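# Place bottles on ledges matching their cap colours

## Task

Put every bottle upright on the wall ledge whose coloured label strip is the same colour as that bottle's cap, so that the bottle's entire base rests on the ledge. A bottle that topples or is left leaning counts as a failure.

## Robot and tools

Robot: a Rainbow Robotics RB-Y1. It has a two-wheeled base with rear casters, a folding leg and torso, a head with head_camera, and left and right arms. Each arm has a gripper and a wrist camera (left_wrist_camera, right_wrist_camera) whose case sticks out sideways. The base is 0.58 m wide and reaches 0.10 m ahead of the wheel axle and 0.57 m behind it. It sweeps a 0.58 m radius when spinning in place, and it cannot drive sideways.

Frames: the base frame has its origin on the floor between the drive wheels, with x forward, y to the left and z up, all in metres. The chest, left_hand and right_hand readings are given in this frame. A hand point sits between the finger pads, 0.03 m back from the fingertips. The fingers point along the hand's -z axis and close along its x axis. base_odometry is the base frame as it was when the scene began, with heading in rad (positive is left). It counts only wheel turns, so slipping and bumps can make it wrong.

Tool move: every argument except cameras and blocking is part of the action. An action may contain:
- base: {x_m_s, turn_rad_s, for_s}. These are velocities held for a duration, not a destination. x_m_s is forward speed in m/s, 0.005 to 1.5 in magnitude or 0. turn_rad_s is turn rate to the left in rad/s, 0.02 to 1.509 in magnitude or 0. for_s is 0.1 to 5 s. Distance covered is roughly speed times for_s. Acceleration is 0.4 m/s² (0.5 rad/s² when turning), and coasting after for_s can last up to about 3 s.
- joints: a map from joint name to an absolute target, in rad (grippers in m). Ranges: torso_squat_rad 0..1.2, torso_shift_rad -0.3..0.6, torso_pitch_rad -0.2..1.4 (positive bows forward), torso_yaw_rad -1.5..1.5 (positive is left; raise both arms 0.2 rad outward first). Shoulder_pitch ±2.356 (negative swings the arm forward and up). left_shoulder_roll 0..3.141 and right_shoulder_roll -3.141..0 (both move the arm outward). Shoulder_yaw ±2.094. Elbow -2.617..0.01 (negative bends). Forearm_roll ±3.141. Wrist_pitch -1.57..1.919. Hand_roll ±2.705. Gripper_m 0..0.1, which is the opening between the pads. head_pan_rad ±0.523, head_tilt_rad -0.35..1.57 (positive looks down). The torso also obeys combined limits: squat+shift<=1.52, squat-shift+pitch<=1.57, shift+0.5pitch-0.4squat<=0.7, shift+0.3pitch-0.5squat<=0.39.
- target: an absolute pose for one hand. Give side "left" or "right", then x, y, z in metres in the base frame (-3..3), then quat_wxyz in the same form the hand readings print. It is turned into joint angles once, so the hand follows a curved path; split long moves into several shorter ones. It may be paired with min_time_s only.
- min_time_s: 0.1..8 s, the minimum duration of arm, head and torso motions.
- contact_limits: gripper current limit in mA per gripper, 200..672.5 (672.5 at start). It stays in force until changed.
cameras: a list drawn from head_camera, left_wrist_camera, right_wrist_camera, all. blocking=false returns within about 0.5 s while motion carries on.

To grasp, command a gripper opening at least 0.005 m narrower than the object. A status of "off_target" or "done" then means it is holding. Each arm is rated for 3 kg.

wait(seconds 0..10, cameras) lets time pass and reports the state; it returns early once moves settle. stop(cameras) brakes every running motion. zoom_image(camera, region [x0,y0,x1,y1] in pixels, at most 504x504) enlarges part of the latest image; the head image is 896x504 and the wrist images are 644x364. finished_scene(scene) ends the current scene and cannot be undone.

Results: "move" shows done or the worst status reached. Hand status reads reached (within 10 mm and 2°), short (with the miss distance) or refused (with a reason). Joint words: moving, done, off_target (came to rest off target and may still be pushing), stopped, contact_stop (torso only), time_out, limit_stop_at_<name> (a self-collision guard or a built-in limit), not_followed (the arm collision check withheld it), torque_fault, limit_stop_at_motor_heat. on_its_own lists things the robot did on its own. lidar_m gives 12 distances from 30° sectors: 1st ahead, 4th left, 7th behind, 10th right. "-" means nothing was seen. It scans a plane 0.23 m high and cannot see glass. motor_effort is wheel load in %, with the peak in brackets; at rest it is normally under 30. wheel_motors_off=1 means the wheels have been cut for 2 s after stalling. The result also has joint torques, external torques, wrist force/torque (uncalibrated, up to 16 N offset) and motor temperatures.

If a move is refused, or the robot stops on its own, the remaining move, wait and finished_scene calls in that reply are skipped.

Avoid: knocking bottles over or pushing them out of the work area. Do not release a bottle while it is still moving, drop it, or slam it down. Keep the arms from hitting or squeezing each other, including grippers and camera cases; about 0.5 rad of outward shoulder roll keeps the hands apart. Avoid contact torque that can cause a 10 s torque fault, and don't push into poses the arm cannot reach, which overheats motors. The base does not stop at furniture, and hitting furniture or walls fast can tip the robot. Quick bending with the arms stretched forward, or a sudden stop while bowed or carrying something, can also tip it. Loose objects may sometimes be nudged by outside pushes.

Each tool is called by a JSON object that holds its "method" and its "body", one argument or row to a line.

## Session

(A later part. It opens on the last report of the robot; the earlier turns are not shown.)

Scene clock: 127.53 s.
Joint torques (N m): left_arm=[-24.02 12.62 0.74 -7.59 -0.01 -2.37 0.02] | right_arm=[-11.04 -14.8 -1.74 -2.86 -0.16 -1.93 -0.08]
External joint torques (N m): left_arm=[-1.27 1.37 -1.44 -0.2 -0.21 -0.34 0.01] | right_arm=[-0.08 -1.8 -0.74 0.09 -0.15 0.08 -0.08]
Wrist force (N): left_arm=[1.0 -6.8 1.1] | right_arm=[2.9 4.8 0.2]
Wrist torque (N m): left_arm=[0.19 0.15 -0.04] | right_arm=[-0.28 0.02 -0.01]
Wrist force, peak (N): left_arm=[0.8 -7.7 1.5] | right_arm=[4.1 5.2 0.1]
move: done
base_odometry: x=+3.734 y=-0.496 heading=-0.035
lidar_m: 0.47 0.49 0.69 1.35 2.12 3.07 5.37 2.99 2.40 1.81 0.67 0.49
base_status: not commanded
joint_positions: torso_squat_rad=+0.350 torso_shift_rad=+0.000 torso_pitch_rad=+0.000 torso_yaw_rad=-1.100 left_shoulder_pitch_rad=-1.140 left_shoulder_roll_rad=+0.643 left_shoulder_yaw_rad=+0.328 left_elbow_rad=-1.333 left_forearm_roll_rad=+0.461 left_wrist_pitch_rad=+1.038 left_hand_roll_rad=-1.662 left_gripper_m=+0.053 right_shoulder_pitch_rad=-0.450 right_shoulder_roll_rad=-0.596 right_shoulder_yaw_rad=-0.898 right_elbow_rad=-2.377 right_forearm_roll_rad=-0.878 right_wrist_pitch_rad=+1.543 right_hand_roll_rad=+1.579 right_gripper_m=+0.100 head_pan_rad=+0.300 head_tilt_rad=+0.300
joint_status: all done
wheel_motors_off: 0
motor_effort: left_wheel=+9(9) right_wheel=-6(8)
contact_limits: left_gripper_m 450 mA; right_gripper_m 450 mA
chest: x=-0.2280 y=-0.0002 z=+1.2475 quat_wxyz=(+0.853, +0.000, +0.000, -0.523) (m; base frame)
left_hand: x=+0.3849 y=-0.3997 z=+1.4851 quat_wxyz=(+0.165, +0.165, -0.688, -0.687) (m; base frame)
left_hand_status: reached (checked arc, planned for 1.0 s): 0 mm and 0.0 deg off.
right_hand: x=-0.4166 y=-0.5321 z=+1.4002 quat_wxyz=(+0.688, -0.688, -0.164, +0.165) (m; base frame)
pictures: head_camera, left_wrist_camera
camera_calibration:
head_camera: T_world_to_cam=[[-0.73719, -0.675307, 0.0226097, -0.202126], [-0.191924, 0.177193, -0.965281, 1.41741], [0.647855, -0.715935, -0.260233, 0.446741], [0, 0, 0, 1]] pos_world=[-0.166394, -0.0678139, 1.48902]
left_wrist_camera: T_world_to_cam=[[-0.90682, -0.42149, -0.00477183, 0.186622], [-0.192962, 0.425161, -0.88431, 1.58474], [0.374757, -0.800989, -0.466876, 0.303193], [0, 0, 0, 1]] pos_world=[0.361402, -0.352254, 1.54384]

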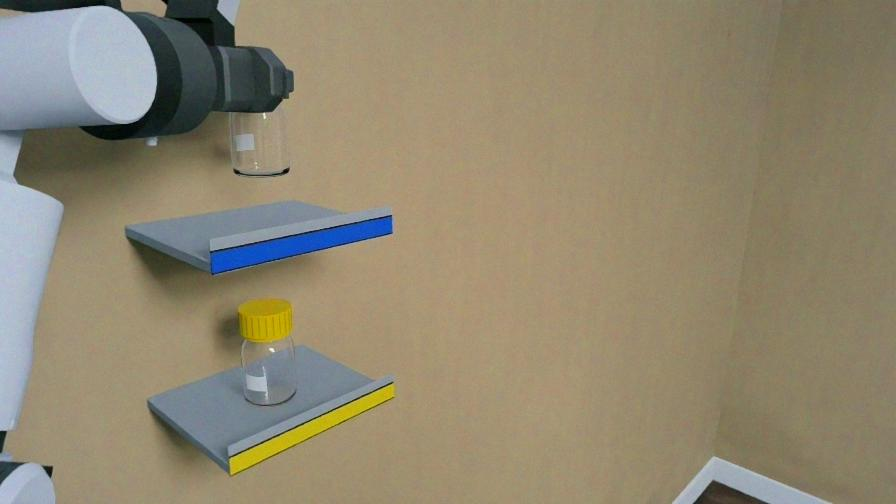

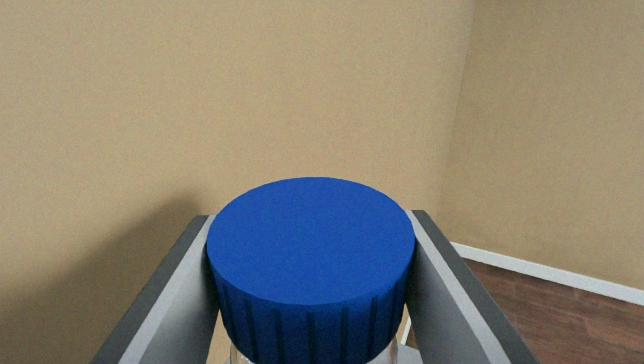

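{"method": "move", "body": {
  "target": {"side": "left", "x": 0.385, "y": -0.400, "z": 1.445, "quat_wxyz": [0.1649, 0.1649, -0.6876, -0.6876]},
  "min_time_s": 1.0,
  "cameras": ["head_camera"]
}}

{"method": "move", "body": {
  "target": {"side": "left", "x": 0.385, "y": -0.400, "z": 1.441, "quat_wxyz": [0.1649, 0.1649, -0.6876, -0.6876]},
  "min_time_s": 0.4,
  "cameras": []
}}

{"method": "move", "body": {
  "target": {"side": "left", "x": 0.385, "y": -0.400, "z": 1.438, "quat_wxyz": [0.1649, 0.1649, -0.6876, -0.6876]},
  "min_time_s": 0.4,
  "cameras": ["head_camera"]
}}

Scene clock: 129.53 s.
Joint torques (N m): left_arm=[-23.8 12.03 4.06 -9.43 0.12 -2.52 -0.02] | right_arm=[-11.03 -14.53 -1.24 -2.88 0.03 -1.78 0.09]
External joint torques (N m): left_arm=[-1.35 0.41 1.68 -1.77 -0.09 -0.5 -0.03] | right_arm=[-0.06 -1.53 -0.24 0.07 0.04 0.22 0.09]
Wrist force (N): left_arm=[1.1 -6.8 0.9] | right_arm=[3.4 4.0 0.0]
Wrist torque (N m): left_arm=[0.18 0.14 -0.03] | right_arm=[-0.15 0.05 0.00]
Wrist force, peak (N): left_arm=[1.1 -7.3 0.9] | right_arm=[3.5 5.7 1.5]
move: done
base_odometry: x=+3.734 y=-0.496 heading=-0.035
lidar_m: 0.47 0.49 0.68 1.34 2.13 3.07 5.36 2.98 2.40 1.80 0.67 0.49
base_status: not commanded
joint_positions: torso_squat_rad=+0.350 torso_shift_rad=+0.000 torso_pitch_rad=+0.000 torso_yaw_rad=-1.100 left_shoulder_pitch_rad=-1.021 left_shoulder_roll_rad=+0.600 left_shoulder_yaw_rad=+0.341 left_elbow_rad=-1.415 left_forearm_roll_rad=+0.463 left_wrist_pitch_rad=+0.995 left_hand_roll_rad=-1.664 left_gripper_m=+0.053 right_shoulder_pitch_rad=-0.450 right_shoulder_roll_rad=-0.596 right_shoulder_yaw_rad=-0.898 right_elbow_rad=-2.377 right_forearm_roll_rad=-0.878 right_wrist_pitch_rad=+1.543 right_hand_roll_rad=+1.579 right_gripper_m=+0.100 head_pan_rad=+0.300 head_tilt_rad=+0.300
joint_status: all done
wheel_motors_off: 0
motor_effort: left_wheel=+9(9) right_wheel=-7(8)
contact_limits: left_gripper_m 450 mA; right_gripper_m 450 mA
chest: x=-0.2280 y=-0.0002 z=+1.2475 quat_wxyz=(+0.853, +0.000, +0.000, -0.523) (m; base frame)
left_hand: x=+0.3850 y=-0.4001 z=+1.4450 quat_wxyz=(+0.165, +0.165, -0.687, -0.688) (m; base frame)
left_hand_status: reached (checked arc, planned for 1.0 s): 0 mm and 0.0 deg off.
right_hand: x=-0.4166 y=-0.5321 z=+1.4002 quat_wxyz=(+0.688, -0.688, -0.164, +0.165) (m; base frame)
pictures: head_camera
camera_calibration:
head_camera: T_world_to_cam=[[-0.737177, -0.675319, 0.0226741, -0.20222], [-0.191973, 0.177148, -0.96528, 1.41739], [0.647855, -0.715935, -0.260233, 0.446742], [0, 0, 0, 1]] pos_world=[-0.166394, -0.0678137, 1.48902]

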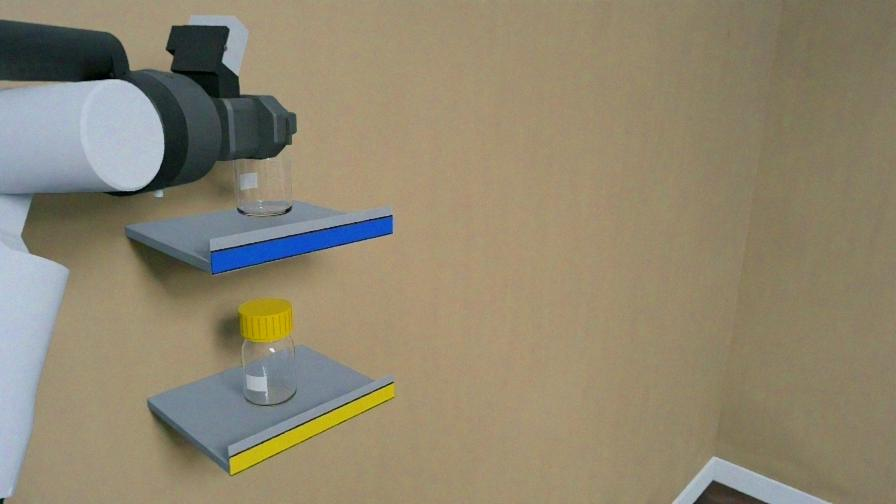

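Scene clock: 130.27 s.
Joint torques (N m): left_arm=[-23.38 11.89 4.15 -9.35 0.18 -2.76 -0.03] | right_arm=[-11.66 -14.55 -1.68 -2.31 -0.15 -1.82 0.01]
External joint torques (N m): left_arm=[-0.98 0.24 1.74 -1.65 -0.02 -0.73 -0.04] | right_arm=[-0.7 -1.55 -0.68 0.64 -0.14 0.18 0.02]
Wrist force (N): left_arm=[0.8 -6.9 1.1] | right_arm=[3.0 4.4 0.4]
Wrist torque (N m): left_arm=[0.21 0.10 -0.02] | right_arm=[-0.26 0.03 -0.03]
Wrist force, peak (N): left_arm=[0.9 -7.1 0.9] | right_arm=[3.6 5.1 1.4]
move: done
base_odometry: x=+3.734 y=-0.496 heading=-0.035
lidar_m: 0.47 0.48 0.68 1.34 2.13 3.07 5.37 2.98 2.40 1.80 0.67 0.49
base_status: not commanded
joint_positions: torso_squat_rad=+0.350 torso_shift_rad=+0.000 torso_pitch_rad=+0.000 torso_yaw_rad=-1.100 left_shoulder_pitch_rad=-1.010 left_shoulder_roll_rad=+0.596 left_shoulder_yaw_rad=+0.342 left_elbow_rad=-1.422 left_forearm_roll_rad=+0.463 left_wrist_pitch_rad=+0.989 left_hand_roll_rad=-1.665 left_gripper_m=+0.053 right_shoulder_pitch_rad=-0.450 right_shoulder_roll_rad=-0.596 right_shoulder_yaw_rad=-0.898 right_elbow_rad=-2.377 right_forearm_roll_rad=-0.878 right_wrist_pitch_rad=+1.543 right_hand_roll_rad=+1.579 right_gripper_m=+0.100 head_pan_rad=+0.300 head_tilt_rad=+0.300
joint_status: all done
wheel_motors_off: 0
motor_effort: left_wheel=+9(9) right_wheel=-6(8)
contact_limits: left_gripper_m 450 mA; right_gripper_m 450 mA
chest: x=-0.2280 y=-0.0002 z=+1.2475 quat_wxyz=(+0.853, +0.000, +0.000, -0.523) (m; base frame)
left_hand: x=+0.3850 y=-0.4001 z=+1.4411 quat_wxyz=(+0.165, +0.165, -0.687, -0.688) (m; base frame)
left_hand_status: reached (checked arc, planned for 0.4 s): 0 mm and 0.0 deg off.
right_hand: x=-0.4166 y=-0.5321 z=+1.4002 quat_wxyz=(+0.688, -0.688, -0.164, +0.165) (m; base frame)
pictures: none
No camera images: "cameras" was empty.

Scene clock: 131.00 s.
Joint torques (N m): left_arm=[-23.43 11.61 3.99 -9.14 0.19 -2.61 0.01] | right_arm=[-11.09 -14.37 -1.2 -2.57 0.08 -1.81 0.06]
External joint torques (N m): left_arm=[-1.05 -0.05 1.57 -1.42 -0.01 -0.58 -0.01] | right_arm=[-0.13 -1.37 -0.2 0.38 0.08 0.2 0.06]
Wrist force (N): left_arm=[1.1 -6.6 1.2] | right_arm=[3.4 4.5 1.1]
Wrist torque (N m): left_arm=[0.17 0.13 -0.04] | right_arm=[-0.21 0.07 0.02]
Wrist force, peak (N): left_arm=[0.9 -7.1 1.3] | right_arm=[3.2 5.3 0.5]
move: done
base_odometry: x=+3.734 y=-0.496 heading=-0.035
lidar_m: 0.47 0.49 0.68 1.34 2.13 3.07 5.37 2.98 2.41 1.80 0.67 0.49
base_status: not commanded
joint_positions: torso_squat_rad=+0.350 torso_shift_rad=+0.000 torso_pitch_rad=+0.000 torso_yaw_rad=-1.100 left_shoulder_pitch_rad=-1.001 left_shoulder_roll_rad=+0.593 left_shoulder_yaw_rad=+0.343 left_elbow_rad=-1.427 left_forearm_roll_rad=+0.463 left_wrist_pitch_rad=+0.985 left_hand_roll_rad=-1.665 left_gripper_m=+0.053 right_shoulder_pitch_rad=-0.450 right_shoulder_roll_rad=-0.596 right_shoulder_yaw_rad=-0.898 right_elbow_rad=-2.377 right_forearm_roll_rad=-0.878 right_wrist_pitch_rad=+1.543 right_hand_roll_rad=+1.579 right_gripper_m=+0.100 head_pan_rad=+0.300 head_tilt_rad=+0.300
joint_status: all done
wheel_motors_off: 0
motor_effort: left_wheel=+9(9) right_wheel=-6(7)
contact_limits: left_gripper_m 450 mA; right_gripper_m 450 mA
chest: x=-0.2280 y=-0.0002 z=+1.2475 quat_wxyz=(+0.853, +0.000, +0.000, -0.523) (m; base frame)
left_hand: x=+0.3850 y=-0.4001 z=+1.4381 quat_wxyz=(+0.165, +0.165, -0.687, -0.688) (m; base frame)
left_hand_status: reached (checked arc, planned for 0.4 s): 0 mm and 0.0 deg off.
right_hand: x=-0.4166 y=-0.5321 z=+1.4002 quat_wxyz=(+0.688, -0.688, -0.164, +0.165) (m; base frame)
pictures: head_camera
camera_calibration:
head_camera: T_world_to_cam=[[-0.73719, -0.675307, 0.0226097, -0.202126], [-0.191924, 0.177193, -0.965281, 1.41741], [0.647855, -0.715935, -0.260233, 0.446741], [0, 0, 0, 1]] pos_world=[-0.166394, -0.0678139, 1.48902]

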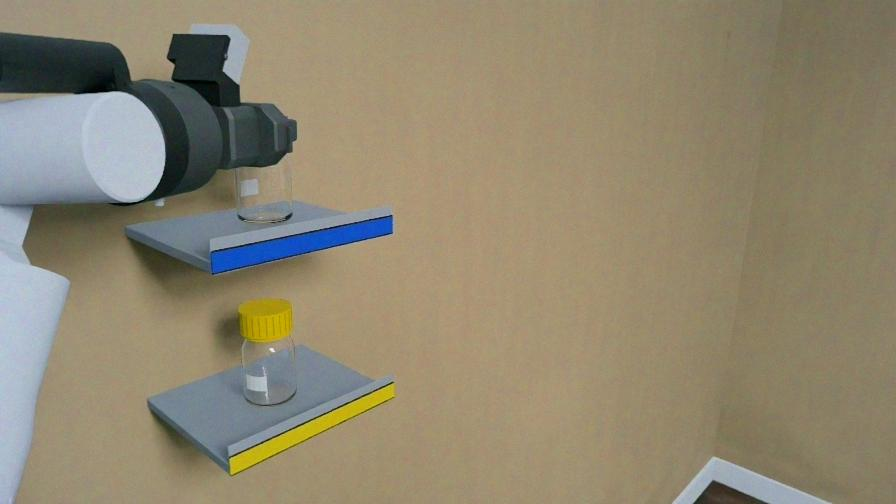

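Not yet in contact; continue down in small steps.

{"method": "move", "body": {
  "target": {"side": "left", "x": 0.385, "y": -0.400, "z": 1.4355, "quat_wxyz": [0.1649, 0.1649, -0.6876, -0.6876]},
  "min_time_s": 0.4,
  "cameras": []
}}

{"method": "move", "body": {
  "target": {"side": "left", "x": 0.385, "y": -0.400, "z": 1.4335, "quat_wxyz": [0.1649, 0.1649, -0.6876, -0.6876]},
  "min_time_s": 0.4,
  "cameras": ["head_camera"]
}}

Scene clock: 132.33 s.
Joint torques (N m): left_arm=[-23.26 11.53 4.17 -9.5 0.19 -2.7 0.06] | right_arm=[-11.09 -14.89 -1.59 -2.58 0.1 -1.78 0.03]
External joint torques (N m): left_arm=[-0.91 -0.15 1.74 -1.75 -0.01 -0.67 0.05] | right_arm=[-0.13 -1.89 -0.6 0.37 0.11 0.23 0.04]
Wrist force (N): left_arm=[0.9 -6.8 1.2] | right_arm=[2.7 4.5 1.1]
Wrist torque (N m): left_arm=[0.19 0.10 -0.03] | right_arm=[-0.24 0.03 0.04]
Wrist force, peak (N): left_arm=[1.1 -7.1 1.0] | right_arm=[3.1 5.9 0.8]
move: done
base_odometry: x=+3.734 y=-0.496 heading=-0.035
lidar_m: 0.47 0.50 0.68 1.34 2.13 3.07 5.37 2.98 2.40 1.80 0.67 0.49
base_status: not commanded
joint_positions: torso_squat_rad=+0.350 torso_shift_rad=+0.000 torso_pitch_rad=+0.000 torso_yaw_rad=-1.100 left_shoulder_pitch_rad=-0.994 left_shoulder_roll_rad=+0.590 left_shoulder_yaw_rad=+0.343 left_elbow_rad=-1.431 left_forearm_roll_rad=+0.464 left_wrist_pitch_rad=+0.982 left_hand_roll_rad=-1.666 left_gripper_m=+0.053 right_shoulder_pitch_rad=-0.450 right_shoulder_roll_rad=-0.596 right_shoulder_yaw_rad=-0.898 right_elbow_rad=-2.377 right_forearm_roll_rad=-0.878 right_wrist_pitch_rad=+1.543 right_hand_roll_rad=+1.579 right_gripper_m=+0.100 head_pan_rad=+0.300 head_tilt_rad=+0.300
joint_status: all done
wheel_motors_off: 0
motor_effort: left_wheel=+9(9) right_wheel=-7(8)
contact_limits: left_gripper_m 450 mA; right_gripper_m 450 mA
chest: x=-0.2280 y=-0.0002 z=+1.2475 quat_wxyz=(+0.853, +0.000, +0.000, -0.523) (m; base frame)
left_hand: x=+0.3850 y=-0.4001 z=+1.4356 quat_wxyz=(+0.165, +0.165, -0.687, -0.688) (m; base frame)
left_hand_status: reached (checked arc, planned for 0.4 s): 0 mm and 0.0 deg off.
right_hand: x=-0.4166 y=-0.5321 z=+1.4002 quat_wxyz=(+0.688, -0.688, -0.164, +0.165) (m; base frame)
pictures: none
No camera images: "cameras" was empty.

Scene clock: 133.07 s.
Joint torques (N m): left_arm=[-19.73 10.4 2.99 -7.09 0.11 -1.09 -0.14] | right_arm=[-11.3 -14.56 -1.58 -2.82 -0.1 -1.86 0.02]
External joint torques (N m): left_arm=[2.6 -1.28 0.56 0.66 -0.1 0.94 -0.15] | right_arm=[-0.34 -1.56 -0.58 0.13 -0.09 0.15 0.03]
Wrist force (N): left_arm=[0.8 -1.1 0.6] | right_arm=[3.7 5.0 0.8]
Wrist torque (N m): left_arm=[0.34 0.13 0.03] | right_arm=[-0.27 0.12 -0.01]
Wrist force, peak (N): left_arm=[1.0 -7.0 1.0] | right_arm=[3.5 5.9 0.3]
move: done
base_odometry: x=+3.734 y=-0.496 heading=-0.035
lidar_m: 0.47 0.49 0.69 1.34 2.12 3.06 5.37 2.97 2.41 1.80 0.67 0.49
base_status: not commanded
joint_positions: torso_squat_rad=+0.350 torso_shift_rad=+0.000 torso_pitch_rad=+0.000 torso_yaw_rad=-1.100 left_shoulder_pitch_rad=-0.989 left_shoulder_roll_rad=+0.588 left_shoulder_yaw_rad=+0.344 left_elbow_rad=-1.435 left_forearm_roll_rad=+0.464 left_wrist_pitch_rad=+0.978 left_hand_roll_rad=-1.666 left_gripper_m=+0.053 right_shoulder_pitch_rad=-0.450 right_shoulder_roll_rad=-0.596 right_shoulder_yaw_rad=-0.898 right_elbow_rad=-2.377 right_forearm_roll_rad=-0.878 right_wrist_pitch_rad=+1.543 right_hand_roll_rad=+1.579 right_gripper_m=+0.100 head_pan_rad=+0.300 head_tilt_rad=+0.300
joint_status: all done
wheel_motors_off: 0
motor_effort: left_wheel=+9(9) right_wheel=-7(7)
contact_limits: left_gripper_m 450 mA; right_gripper_m 450 mA
chest: x=-0.2280 y=-0.0002 z=+1.2475 quat_wxyz=(+0.853, +0.000, +0.000, -0.523) (m; base frame)
left_hand: x=+0.3849 y=-0.3999 z=+1.4346 quat_wxyz=(+0.165, +0.165, -0.688, -0.687) (m; base frame)
left_hand_status: reached (checked arc, planned for 0.4 s): 1 mm and 0.1 deg off.
right_hand: x=-0.4166 y=-0.5321 z=+1.4002 quat_wxyz=(+0.688, -0.688, -0.164, +0.165) (m; base frame)
pictures: head_camera
camera_calibration:
head_camera: T_world_to_cam=[[-0.737177, -0.675319, 0.0226741, -0.20222], [-0.191973, 0.177148, -0.96528, 1.41739], [0.647855, -0.715935, -0.260233, 0.446742], [0, 0, 0, 1]] pos_world=[-0.166394, -0.0678137, 1.48902]

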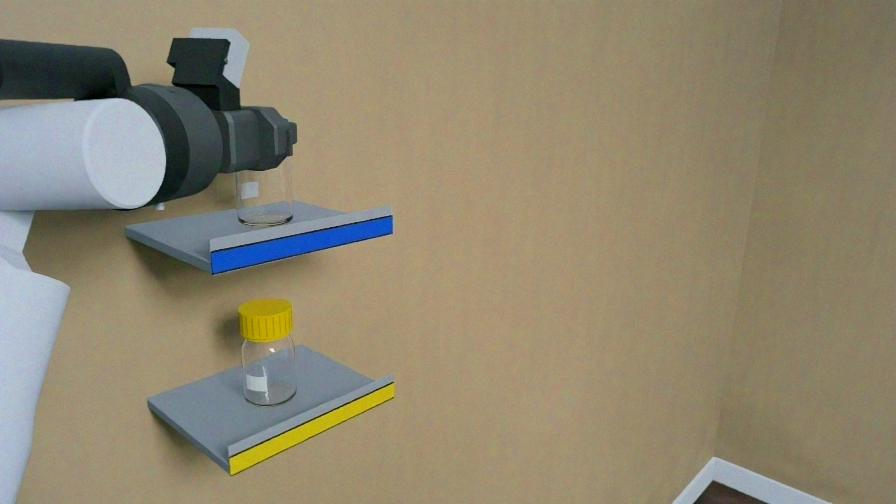

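{"method": "move", "body": {
  "joints": {"left_gripper_m": 0.1},
  "cameras": ["head_camera"]
}}

{"method": "move", "body": {
  "target": {"side": "left", "x": 0.328, "y": -0.28, "z": 1.442, "quat_wxyz": [0.1649, 0.1649, -0.6876, -0.6876]},
  "min_time_s": 1.0,
  "cameras": ["head_camera"]
}}

{"method": "move", "body": {
  "target": {"side": "left", "x": 0.275, "y": -0.18, "z": 1.45, "quat_wxyz": [0.1649, 0.1649, -0.6876, -0.6876]},
  "min_time_s": 0.9,
  "cameras": ["head_camera"]
}}

Scene clock: 134.73 s.
Joint torques (N m): left_arm=[-22.2 10.96 3.06 -7.26 0.12 -1.81 -0.12] | right_arm=[-10.99 -14.21 -1.4 -2.95 -0.08 -1.82 0.08]
External joint torques (N m): left_arm=[0.13 -0.72 0.62 0.49 -0.09 0.22 -0.13] | right_arm=[-0.03 -1.22 -0.41 0 -0.07 0.19 0.09]
Wrist force (N): left_arm=[1.2 -5.1 1.0] | right_arm=[3.1 4.9 0.4]
Wrist torque (N m): left_arm=[0.19 0.15 -0.03] | right_arm=[-0.31 0.03 -0.02]
Wrist force, peak (N): left_arm=[0.8 -5.6 1.0] | right_arm=[3.2 5.5 0.6]
move: done
base_odometry: x=+3.734 y=-0.496 heading=-0.035
lidar_m: 0.47 0.49 0.68 1.34 2.12 3.06 5.37 2.98 2.40 1.80 0.67 0.49
base_status: not commanded
joint_positions: torso_squat_rad=+0.350 torso_shift_rad=+0.000 torso_pitch_rad=+0.000 torso_yaw_rad=-1.100 left_shoulder_pitch_rad=-0.989 left_shoulder_roll_rad=+0.588 left_shoulder_yaw_rad=+0.344 left_elbow_rad=-1.435 left_forearm_roll_rad=+0.464 left_wrist_pitch_rad=+0.979 left_hand_roll_rad=-1.666 left_gripper_m=+0.100 right_shoulder_pitch_rad=-0.450 right_shoulder_roll_rad=-0.596 right_shoulder_yaw_rad=-0.898 right_elbow_rad=-2.377 right_forearm_roll_rad=-0.878 right_wrist_pitch_rad=+1.543 right_hand_roll_rad=+1.579 right_gripper_m=+0.100 head_pan_rad=+0.300 head_tilt_rad=+0.300
joint_status: all done
wheel_motors_off: 0
motor_effort: left_wheel=+8(9) right_wheel=-7(7)
contact_limits: left_gripper_m 450 mA; right_gripper_m 450 mA
chest: x=-0.2280 y=-0.0002 z=+1.2475 quat_wxyz=(+0.853, +0.000, +0.000, -0.523) (m; base frame)
left_hand: x=+0.3849 y=-0.3999 z=+1.4341 quat_wxyz=(+0.165, +0.165, -0.688, -0.687) (m; base frame)
right_hand: x=-0.4166 y=-0.5321 z=+1.4002 quat_wxyz=(+0.688, -0.688, -0.164, +0.165) (m; base frame)
pictures: head_camera
camera_calibration:
head_camera: T_world_to_cam=[[-0.737177, -0.675319, 0.0226741, -0.20222], [-0.191973, 0.177148, -0.96528, 1.41739], [0.647855, -0.715935, -0.260233, 0.446742], [0, 0, 0, 1]] pos_world=[-0.166394, -0.0678137, 1.48902]

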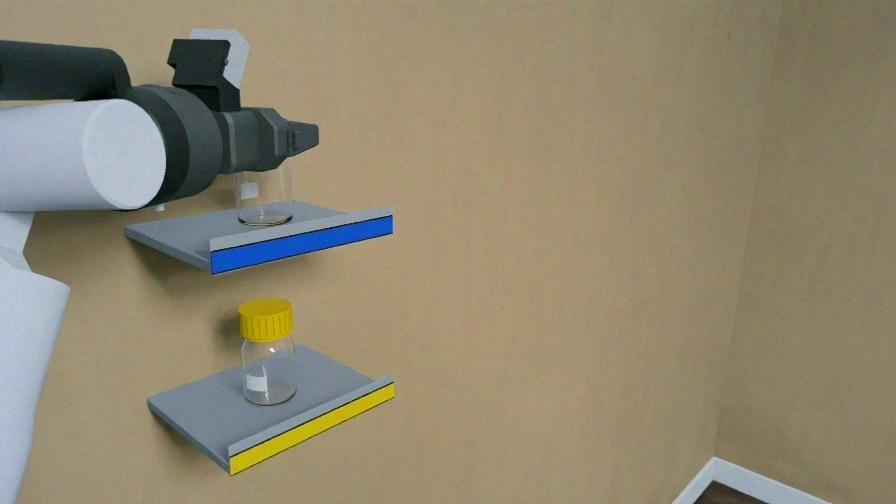

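Scene clock: 136.13 s.
Joint torques (N m): left_arm=[-17.55 13.48 3.46 -4.5 -0.24 -2.33 0.28] | right_arm=[-11.32 -14.49 -1.52 -2.7 -0.11 -1.9 0.11]
External joint torques (N m): left_arm=[-1.08 1.78 0.46 -0.42 -0.08 -0.3 0.27] | right_arm=[-0.36 -1.49 -0.52 0.25 -0.1 0.11 0.11]
Wrist force (N): left_arm=[0.9 -5.0 1.3] | right_arm=[3.1 4.7 1.0]
Wrist torque (N m): left_arm=[0.18 0.11 -0.17] | right_arm=[-0.23 0.09 0.02]
Wrist force, peak (N): left_arm=[0.9 -6.1 1.1] | right_arm=[4.0 5.3 0.6]
move: done
base_odometry: x=+3.734 y=-0.496 heading=-0.035
lidar_m: 0.47 0.49 0.68 1.34 2.12 3.07 5.37 2.98 2.40 1.80 0.67 0.49
base_status: not commanded
joint_positions: torso_squat_rad=+0.350 torso_shift_rad=+0.000 torso_pitch_rad=+0.000 torso_yaw_rad=-1.100 left_shoulder_pitch_rad=-0.722 left_shoulder_roll_rad=+0.668 left_shoulder_yaw_rad=+0.485 left_elbow_rad=-2.049 left_forearm_roll_rad=+0.577 left_wrist_pitch_rad=+1.354 left_hand_roll_rad=-1.480 left_gripper_m=+0.100 right_shoulder_pitch_rad=-0.450 right_shoulder_roll_rad=-0.596 right_shoulder_yaw_rad=-0.898 right_elbow_rad=-2.377 right_forearm_roll_rad=-0.878 right_wrist_pitch_rad=+1.543 right_hand_roll_rad=+1.579 right_gripper_m=+0.100 head_pan_rad=+0.300 head_tilt_rad=+0.300
joint_status: all done
wheel_motors_off: 0
motor_effort: left_wheel=+8(9) right_wheel=-7(7)
contact_limits: left_gripper_m 450 mA; right_gripper_m 450 mA
chest: x=-0.2281 y=-0.0002 z=+1.2475 quat_wxyz=(+0.853, +0.000, +0.000, -0.523) (m; base frame)
left_hand: x=+0.3281 y=-0.2804 z=+1.4421 quat_wxyz=(+0.165, +0.165, -0.688, -0.688) (m; base frame)
left_hand_status: reached (checked arc, planned for 1.0 s): 0 mm and 0.0 deg off.
right_hand: x=-0.4167 y=-0.5321 z=+1.4002 quat_wxyz=(+0.687, -0.688, -0.164, +0.165) (m; base frame)
pictures: head_camera
camera_calibration:
head_camera: T_world_to_cam=[[-0.737192, -0.675305, 0.0226011, -0.202113], [-0.191917, 0.177199, -0.965281, 1.41741], [0.647854, -0.715935, -0.260232, 0.446741], [0, 0, 0, 1]] pos_world=[-0.166394, -0.0678139, 1.48902]

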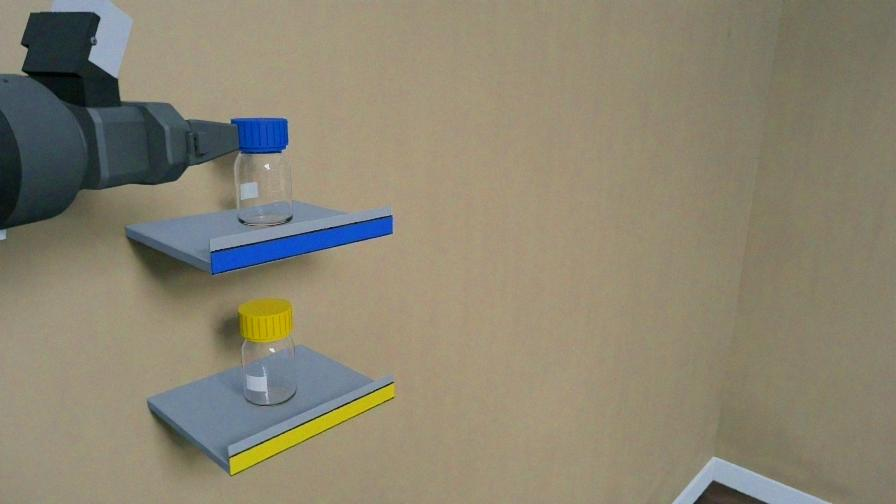

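Scene clock: 137.37 s.
Joint torques (N m): left_arm=[-11.65 13.22 2.54 -0.89 -0.63 -2.13 0.3] | right_arm=[-11.21 -14.47 -1.76 -2.87 0.07 -2 0.26]
External joint torques (N m): left_arm=[0.06 1.57 0.4 -0.33 -0.14 -0.15 0.29] | right_arm=[-0.24 -1.48 -0.77 0.08 0.08 0 0.27]
Wrist force (N): left_arm=[0.5 -5.4 1.3] | right_arm=[3.3 5.4 1.1]
Wrist torque (N m): left_arm=[0.22 0.06 -0.16] | right_arm=[-0.31 0.11 -0.04]
Wrist force, peak (N): left_arm=[1.0 -5.7 0.4] | right_arm=[3.3 5.4 1.1]
move: done
base_odometry: x=+3.734 y=-0.496 heading=-0.035
lidar_m: 0.47 0.49 0.69 1.34 2.13 3.06 5.37 2.98 2.40 1.80 0.68 0.49
base_status: not commanded
joint_positions: torso_squat_rad=+0.350 torso_shift_rad=+0.000 torso_pitch_rad=+0.000 torso_yaw_rad=-1.100 left_shoulder_pitch_rad=-0.604 left_shoulder_roll_rad=+0.762 left_shoulder_yaw_rad=+0.733 left_elbow_rad=-2.414 left_forearm_roll_rad=+0.808 left_wrist_pitch_rad=+1.654 left_hand_roll_rad=-1.330 left_gripper_m=+0.100 right_shoulder_pitch_rad=-0.450 right_shoulder_roll_rad=-0.596 right_shoulder_yaw_rad=-0.898 right_elbow_rad=-2.377 right_forearm_roll_rad=-0.878 right_wrist_pitch_rad=+1.543 right_hand_roll_rad=+1.579 right_gripper_m=+0.100 head_pan_rad=+0.300 head_tilt_rad=+0.300
joint_status: all done
wheel_motors_off: 0
motor_effort: left_wheel=+8(9) right_wheel=-6(8)
contact_limits: left_gripper_m 450 mA; right_gripper_m 450 mA
chest: x=-0.2281 y=-0.0002 z=+1.2475 quat_wxyz=(+0.853, +0.000, +0.000, -0.523) (m; base frame)
left_hand: x=+0.2749 y=-0.1801 z=+1.4501 quat_wxyz=(+0.165, +0.165, -0.688, -0.688) (m; base frame)
left_hand_status: reached (checked arc, planned for 0.9 s): 0 mm and 0.0 deg off.
right_hand: x=-0.4167 y=-0.5321 z=+1.4002 quat_wxyz=(+0.687, -0.688, -0.164, +0.165) (m; base frame)
pictures: head_camera
camera_calibration:
head_camera: T_world_to_cam=[[-0.737192, -0.675305, 0.0226011, -0.202113], [-0.191917, 0.177199, -0.965281, 1.41741], [0.647854, -0.715935, -0.260232, 0.446741], [0, 0, 0, 1]] pos_world=[-0.166394, -0.0678139, 1.48902]

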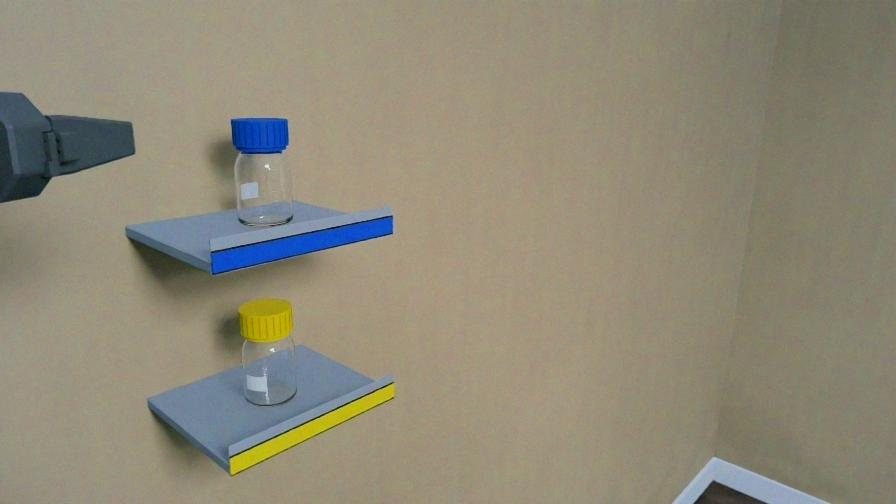

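{"method": "move", "body": {
  "joints": {"torso_yaw_rad": 0.0, "head_pan_rad": 0.5},
  "min_time_s": 2.2,
  "cameras": []
}}

{"method": "move", "body": {
  "target": {"side": "left", "x": 0.20, "y": 0.335, "z": 1.30, "quat_wxyz": [0.52134, 0.47772, -0.47772, -0.52134]},
  "min_time_s": 1.2,
  "cameras": []
}}

{"method": "move", "body": {
  "target": {"side": "left", "x": 0.23, "y": 0.33, "z": 1.215, "quat_wxyz": [0.52134, 0.47772, -0.47772, -0.52134]},
  "min_time_s": 1.0,
  "cameras": ["head_camera", "left_wrist_camera"]
}}

Scene clock: 141.43 s.
Joint torques (N m): left_arm=[-11.67 13.01 2.25 -0.91 -0.63 -2.22 0.3] | right_arm=[-10.92 -14.25 -1.64 -2.59 -0.13 -1.93 -0.01]
External joint torques (N m): left_arm=[0.04 1.35 0.09 -0.36 -0.14 -0.24 0.29] | right_arm=[0.05 -1.27 -0.66 0.37 -0.12 0.08 0]
Wrist force (N): left_arm=[0.8 -5.3 1.2] | right_arm=[2.9 4.9 0.7]
Wrist torque (N m): left_arm=[0.23 0.08 -0.15] | right_arm=[-0.26 -0.02 -0.02]
Wrist force, peak (N): left_arm=[0.8 -5.3 1.4] | right_arm=[3.9 5.3 1.2]
move: done
base_odometry: x=+3.734 y=-0.496 heading=-0.036
lidar_m: 0.47 0.49 0.69 1.34 2.13 3.06 5.37 2.98 2.41 1.80 0.68 0.50
base_status: not commanded
joint_positions: torso_squat_rad=+0.350 torso_shift_rad=+0.000 torso_pitch_rad=+0.000 torso_yaw_rad=+0.000 left_shoulder_pitch_rad=-0.604 left_shoulder_roll_rad=+0.762 left_shoulder_yaw_rad=+0.733 left_elbow_rad=-2.414 left_forearm_roll_rad=+0.808 left_wrist_pitch_rad=+1.654 left_hand_roll_rad=-1.330 left_gripper_m=+0.100 right_shoulder_pitch_rad=-0.450 right_shoulder_roll_rad=-0.596 right_shoulder_yaw_rad=-0.898 right_elbow_rad=-2.377 right_forearm_roll_rad=-0.878 right_wrist_pitch_rad=+1.543 right_hand_roll_rad=+1.579 right_gripper_m=+0.100 head_pan_rad=+0.500 head_tilt_rad=+0.300
joint_status: all done
wheel_motors_off: 0
motor_effort: left_wheel=+9(9) right_wheel=-7(8)
contact_limits: left_gripper_m 450 mA; right_gripper_m 450 mA
chest: x=-0.2281 y=-0.0002 z=+1.2475 quat_wxyz=(+1.000, +0.000, +0.000, +0.000) (m; base frame)
left_hand: x=+0.1603 y=+0.3665 z=+1.4504 quat_wxyz=(+0.500, +0.500, -0.500, -0.500) (m; base frame)
right_hand: x=+0.1604 y=-0.4096 z=+1.4004 quat_wxyz=(+0.500, -0.501, -0.500, +0.499) (m; base frame)
pictures: none
No camera images: "cameras" was empty.

Scene clock: 142.97 s.
Joint torques (N m): left_arm=[-11.23 8.53 0.95 -6.15 -0.16 -1.94 0.18] | right_arm=[-11.91 -14.2 -1.74 -2.77 -0.15 -1.8 -0.04]
External joint torques (N m): left_arm=[-0.41 0.32 -1.32 -0.82 -0.12 0.11 0.16] | right_arm=[-0.94 -1.22 -0.75 0.2 -0.14 0.21 -0.03]
Wrist force (N): left_arm=[0.8 -5.2 0.4] | right_arm=[3.1 4.9 1.1]
Wrist torque (N m): left_arm=[0.21 0.11 -0.03] | right_arm=[-0.30 0.05 -0.07]
Wrist force, peak (N): left_arm=[0.6 -5.7 0.3] | right_arm=[3.8 5.2 1.0]
move: done
base_odometry: x=+3.734 y=-0.496 heading=-0.036
lidar_m: 0.47 0.50 0.68 1.34 2.13 3.07 5.37 2.98 2.40 1.81 0.67 0.49
base_status: not commanded
joint_positions: torso_squat_rad=+0.350 torso_shift_rad=+0.000 torso_pitch_rad=+0.000 torso_yaw_rad=+0.000 left_shoulder_pitch_rad=-0.229 left_shoulder_roll_rad=+0.357 left_shoulder_yaw_rad=+0.522 left_elbow_rad=-2.492 left_forearm_roll_rad=+0.544 left_wrist_pitch_rad=+1.323 left_hand_roll_rad=-1.539 left_gripper_m=+0.100 right_shoulder_pitch_rad=-0.450 right_shoulder_roll_rad=-0.596 right_shoulder_yaw_rad=-0.898 right_elbow_rad=-2.377 right_forearm_roll_rad=-0.878 right_wrist_pitch_rad=+1.543 right_hand_roll_rad=+1.579 right_gripper_m=+0.100 head_pan_rad=+0.500 head_tilt_rad=+0.300
joint_status: all done
wheel_motors_off: 0
motor_effort: left_wheel=+8(9) right_wheel=-6(7)
contact_limits: left_gripper_m 450 mA; right_gripper_m 450 mA
chest: x=-0.2281 y=-0.0002 z=+1.2475 quat_wxyz=(+1.000, +0.000, +0.000, +0.000) (m; base frame)
left_hand: x=+0.1998 y=+0.3352 z=+1.3001 quat_wxyz=(+0.522, +0.478, -0.477, -0.521) (m; base frame)
left_hand_status: reached (checked arc, planned for 1.2 s): 0 mm and 0.1 deg off.
right_hand: x=+0.1603 y=-0.4096 z=+1.4004 quat_wxyz=(+0.500, -0.501, -0.500, +0.499) (m; base frame)
pictures: none
No camera images: "cameras" was empty.

Scene clock: 144.30 s.
Joint torques (N m): left_arm=[-10.63 6.37 -0.33 -8.36 0.06 -1.88 0.1] | right_arm=[-10.83 -14.23 -1.67 -2.93 -0.2 -1.71 -0.07]
External joint torques (N m): left_arm=[-0.2 0.33 -1.95 0.17 -0.28 0.13 0.09] | right_arm=[0.14 -1.25 -0.68 0.03 -0.19 0.3 -0.06]
Wrist force (N): left_arm=[0.9 -5.0 0.6] | right_arm=[3.2 4.7 0.2]
Wrist torque (N m): left_arm=[0.19 0.10 -0.03] | right_arm=[-0.22 0.05 -0.04]
Wrist force, peak (N): left_arm=[1.0 -5.6 0.3] | right_arm=[3.5 5.5 1.4]
move: done
base_odometry: x=+3.734 y=-0.496 heading=-0.036
lidar_m: 0.47 0.49 0.68 1.34 2.13 3.08 5.37 2.98 2.41 1.80 0.67 0.49
base_status: not commanded
joint_positions: torso_squat_rad=+0.350 torso_shift_rad=+0.000 torso_pitch_rad=+0.000 torso_yaw_rad=+0.000 left_shoulder_pitch_rad=-0.063 left_shoulder_roll_rad=+0.177 left_shoulder_yaw_rad=+0.406 left_elbow_rad=-2.321 left_forearm_roll_rad=+0.497 left_wrist_pitch_rad=+0.973 left_hand_roll_rad=-1.753 left_gripper_m=+0.100 right_shoulder_pitch_rad=-0.450 right_shoulder_roll_rad=-0.596 right_shoulder_yaw_rad=-0.898 right_elbow_rad=-2.377 right_forearm_roll_rad=-0.878 right_wrist_pitch_rad=+1.543 right_hand_roll_rad=+1.579 right_gripper_m=+0.100 head_pan_rad=+0.500 head_tilt_rad=+0.300
joint_status: all done
wheel_motors_off: 0
motor_effort: left_wheel=+9(9) right_wheel=-6(8)
contact_limits: left_gripper_m 450 mA; right_gripper_m 450 mA
chest: x=-0.2281 y=-0.0002 z=+1.2475 quat_wxyz=(+1.000, +0.000, +0.000, +0.000) (m; base frame)
left_hand: x=+0.2298 y=+0.3302 z=+1.2152 quat_wxyz=(+0.522, +0.478, -0.477, -0.521) (m; base frame)
left_hand_status: reached (checked arc, planned for 1.0 s): 0 mm and 0.1 deg off.
right_hand: x=+0.1603 y=-0.4096 z=+1.4004 quat_wxyz=(+0.500, -0.501, -0.500, +0.499) (m; base frame)
pictures: head_camera, left_wrist_camera
camera_calibration:
head_camera: T_world_to_cam=[[0.453521, -0.890959, 0.022605, 0.0652901], [-0.221372, -0.13718, -0.965493, 1.41042], [0.863316, 0.432867, -0.259447, 0.496635], [0, 0, 0, 1]] pos_world=[-0.146137, 0.0366747, 1.48912]
left_wrist_camera: T_world_to_cam=[[-0.0351112, -0.999382, -0.00185663, 0.339269], [-0.542284, 0.0206124, -0.839943, 1.1659], [0.839462, -0.0284846, -0.542672, 0.550155], [0, 0, 0, 1]] pos_world=[0.182324, 0.330698, 1.27847]

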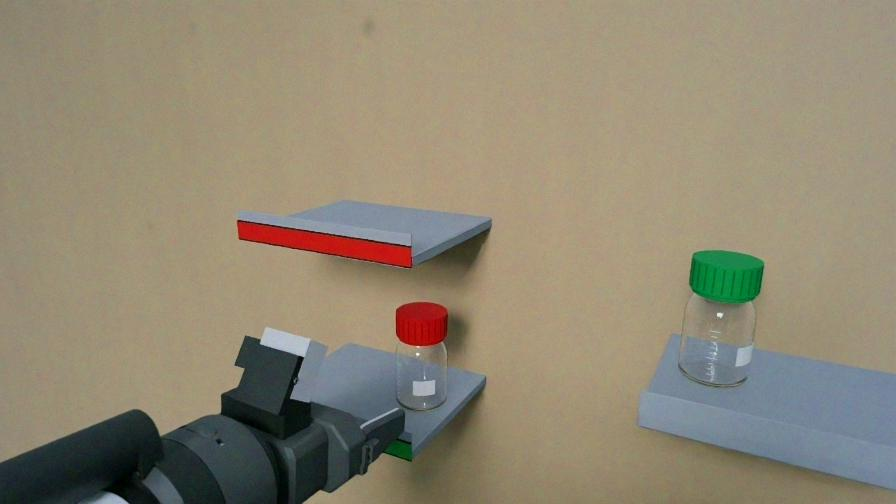

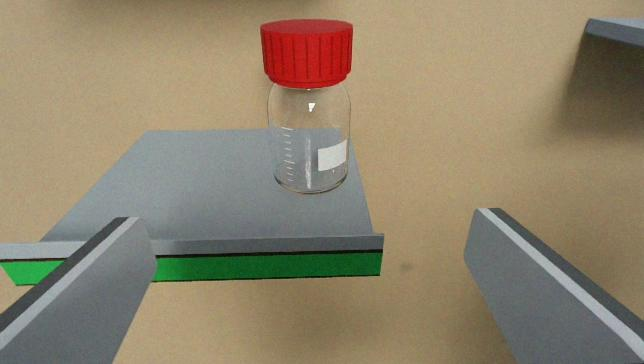

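{"method": "move", "body": {
  "target": {"side": "left", "x": 0.31, "y": 0.33, "z": 1.208, "quat_wxyz": [0.52134, 0.47772, -0.47772, -0.52134]},
  "min_time_s": 0.8,
  "cameras": []
}}

{"method": "move", "body": {
  "target": {"side": "left", "x": 0.369, "y": 0.33, "z": 1.206, "quat_wxyz": [0.52134, 0.47772, -0.47772, -0.52134]},
  "min_time_s": 0.8,
  "cameras": ["head_camera", "left_wrist_camera"]
}}

Scene clock: 146.23 s.
Joint torques (N m): left_arm=[-14.94 8.39 -0.51 -9.13 0.27 -2.08 0.09] | right_arm=[-10.76 -14.15 -1.07 -2.76 -0.17 -1.85 0.02]
External joint torques (N m): left_arm=[-0.05 1.28 -1.81 0.22 -0.12 -0.09 0.08] | right_arm=[0.21 -1.16 -0.09 0.2 -0.16 0.16 0.03]
Wrist force (N): left_arm=[1.2 -5.3 0.6] | right_arm=[3.1 4.8 1.2]
Wrist torque (N m): left_arm=[0.24 0.15 -0.03] | right_arm=[-0.27 0.04 0.03]
Wrist force, peak (N): left_arm=[0.8 -6.0 0.4] | right_arm=[3.5 5.4 0.7]
move: done
base_odometry: x=+3.734 y=-0.496 heading=-0.035
lidar_m: 0.47 0.49 0.69 1.34 2.13 3.07 5.37 2.99 2.40 1.81 0.67 0.49
base_status: not commanded
joint_positions: torso_squat_rad=+0.350 torso_shift_rad=+0.000 torso_pitch_rad=+0.000 torso_yaw_rad=+0.000 left_shoulder_pitch_rad=-0.287 left_shoulder_roll_rad=+0.197 left_shoulder_yaw_rad=+0.372 left_elbow_rad=-1.990 left_forearm_roll_rad=+0.431 left_wrist_pitch_rad=+0.857 left_hand_roll_rad=-1.795 left_gripper_m=+0.100 right_shoulder_pitch_rad=-0.450 right_shoulder_roll_rad=-0.596 right_shoulder_yaw_rad=-0.898 right_elbow_rad=-2.377 right_forearm_roll_rad=-0.878 right_wrist_pitch_rad=+1.543 right_hand_roll_rad=+1.579 right_gripper_m=+0.100 head_pan_rad=+0.500 head_tilt_rad=+0.300
joint_status: all done
wheel_motors_off: 0
motor_effort: left_wheel=+8(9) right_wheel=-6(8)
contact_limits: left_gripper_m 450 mA; right_gripper_m 450 mA
chest: x=-0.2280 y=-0.0002 z=+1.2475 quat_wxyz=(+1.000, +0.000, +0.000, +0.000) (m; base frame)
left_hand: x=+0.3099 y=+0.3300 z=+1.2083 quat_wxyz=(+0.521, +0.478, -0.478, -0.521) (m; base frame)
left_hand_status: reached (checked arc, planned for 0.8 s): 0 mm and 0.0 deg off.
right_hand: x=+0.1603 y=-0.4096 z=+1.4004 quat_wxyz=(+0.500, -0.501, -0.500, +0.499) (m; base frame)
pictures: none
No camera images: "cameras" was empty.

Scene clock: 147.37 s.
Joint torques (N m): left_arm=[-18.24 9.75 -0.61 -9.46 0.09 -1.97 0.05] | right_arm=[-10.71 -14.67 -1.86 -2.95 -0.08 -1.88 0.1]
External joint torques (N m): left_arm=[-0.09 1.57 -1.76 0.48 -0.31 0.01 0.04] | right_arm=[0.26 -1.68 -0.88 0.01 -0.07 0.13 0.11]
Wrist force (N): left_arm=[1.1 -5.2 0.4] | right_arm=[3.8 4.6 1.3]
Wrist torque (N m): left_arm=[0.21 0.12 -0.04] | right_arm=[-0.23 0.10 -0.06]
Wrist force, peak (N): left_arm=[0.7 -6.0 0.2] | right_arm=[3.6 5.3 0.7]
move: done
base_odometry: x=+3.734 y=-0.496 heading=-0.035
lidar_m: 0.47 0.50 0.68 1.34 2.13 3.07 5.36 2.99 2.40 1.80 0.67 0.49
base_status: not commanded
joint_positions: torso_squat_rad=+0.350 torso_shift_rad=+0.000 torso_pitch_rad=+0.000 torso_yaw_rad=+0.000 left_shoulder_pitch_rad=-0.460 left_shoulder_roll_rad=+0.228 left_shoulder_yaw_rad=+0.363 left_elbow_rad=-1.707 left_forearm_roll_rad=+0.414 left_wrist_pitch_rad=+0.745 left_hand_roll_rad=-1.830 left_gripper_m=+0.100 right_shoulder_pitch_rad=-0.450 right_shoulder_roll_rad=-0.596 right_shoulder_yaw_rad=-0.898 right_elbow_rad=-2.377 right_forearm_roll_rad=-0.878 right_wrist_pitch_rad=+1.543 right_hand_roll_rad=+1.579 right_gripper_m=+0.100 head_pan_rad=+0.500 head_tilt_rad=+0.300
joint_status: all done
wheel_motors_off: 0
motor_effort: left_wheel=+9(9) right_wheel=-7(8)
contact_limits: left_gripper_m 450 mA; right_gripper_m 450 mA
chest: x=-0.2280 y=-0.0002 z=+1.2475 quat_wxyz=(+1.000, +0.000, +0.000, +0.000) (m; base frame)
left_hand: x=+0.3690 y=+0.3301 z=+1.2064 quat_wxyz=(+0.521, +0.478, -0.478, -0.521) (m; base frame)
left_hand_status: reached (checked arc, planned for 0.8 s): 0 mm and 0.0 deg off.
right_hand: x=+0.1603 y=-0.4096 z=+1.4004 quat_wxyz=(+0.500, -0.501, -0.500, +0.499) (m; base frame)
pictures: head_camera, left_wrist_camera
camera_calibration:
head_camera: T_world_to_cam=[[0.45351, -0.890965, 0.0225621, 0.0653526], [-0.221391, -0.13714, -0.965494, 1.41042], [0.863316, 0.432866, -0.259447, 0.496635], [0, 0, 0, 1]] pos_world=[-0.146137, 0.0366747, 1.48912]
left_wrist_camera: T_world_to_cam=[[-0.0360301, -0.999349, -0.00165376, 0.344058], [-0.541579, 0.0209165, -0.840389, 1.23404], [0.839877, -0.0293836, -0.541981, 0.427919], [0, 0, 0, 1]] pos_world=[0.321328, 0.330596, 1.26957]

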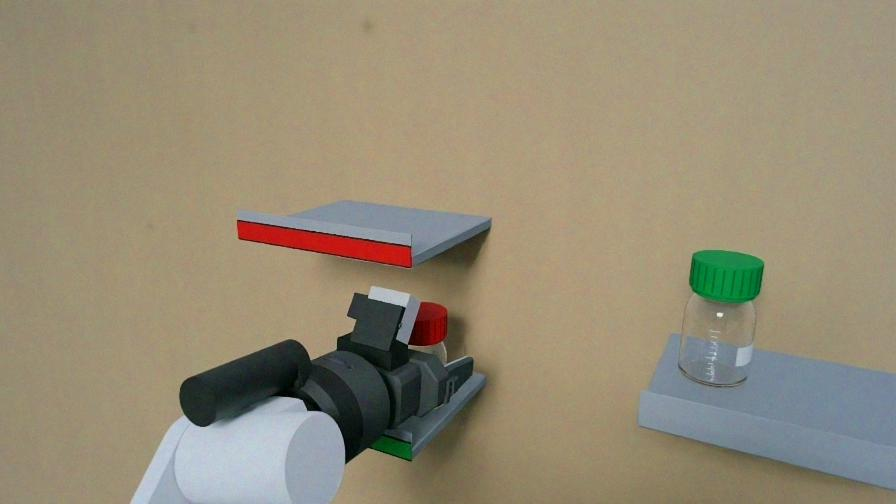

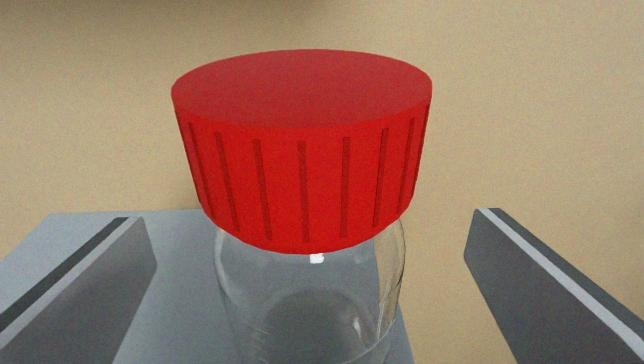

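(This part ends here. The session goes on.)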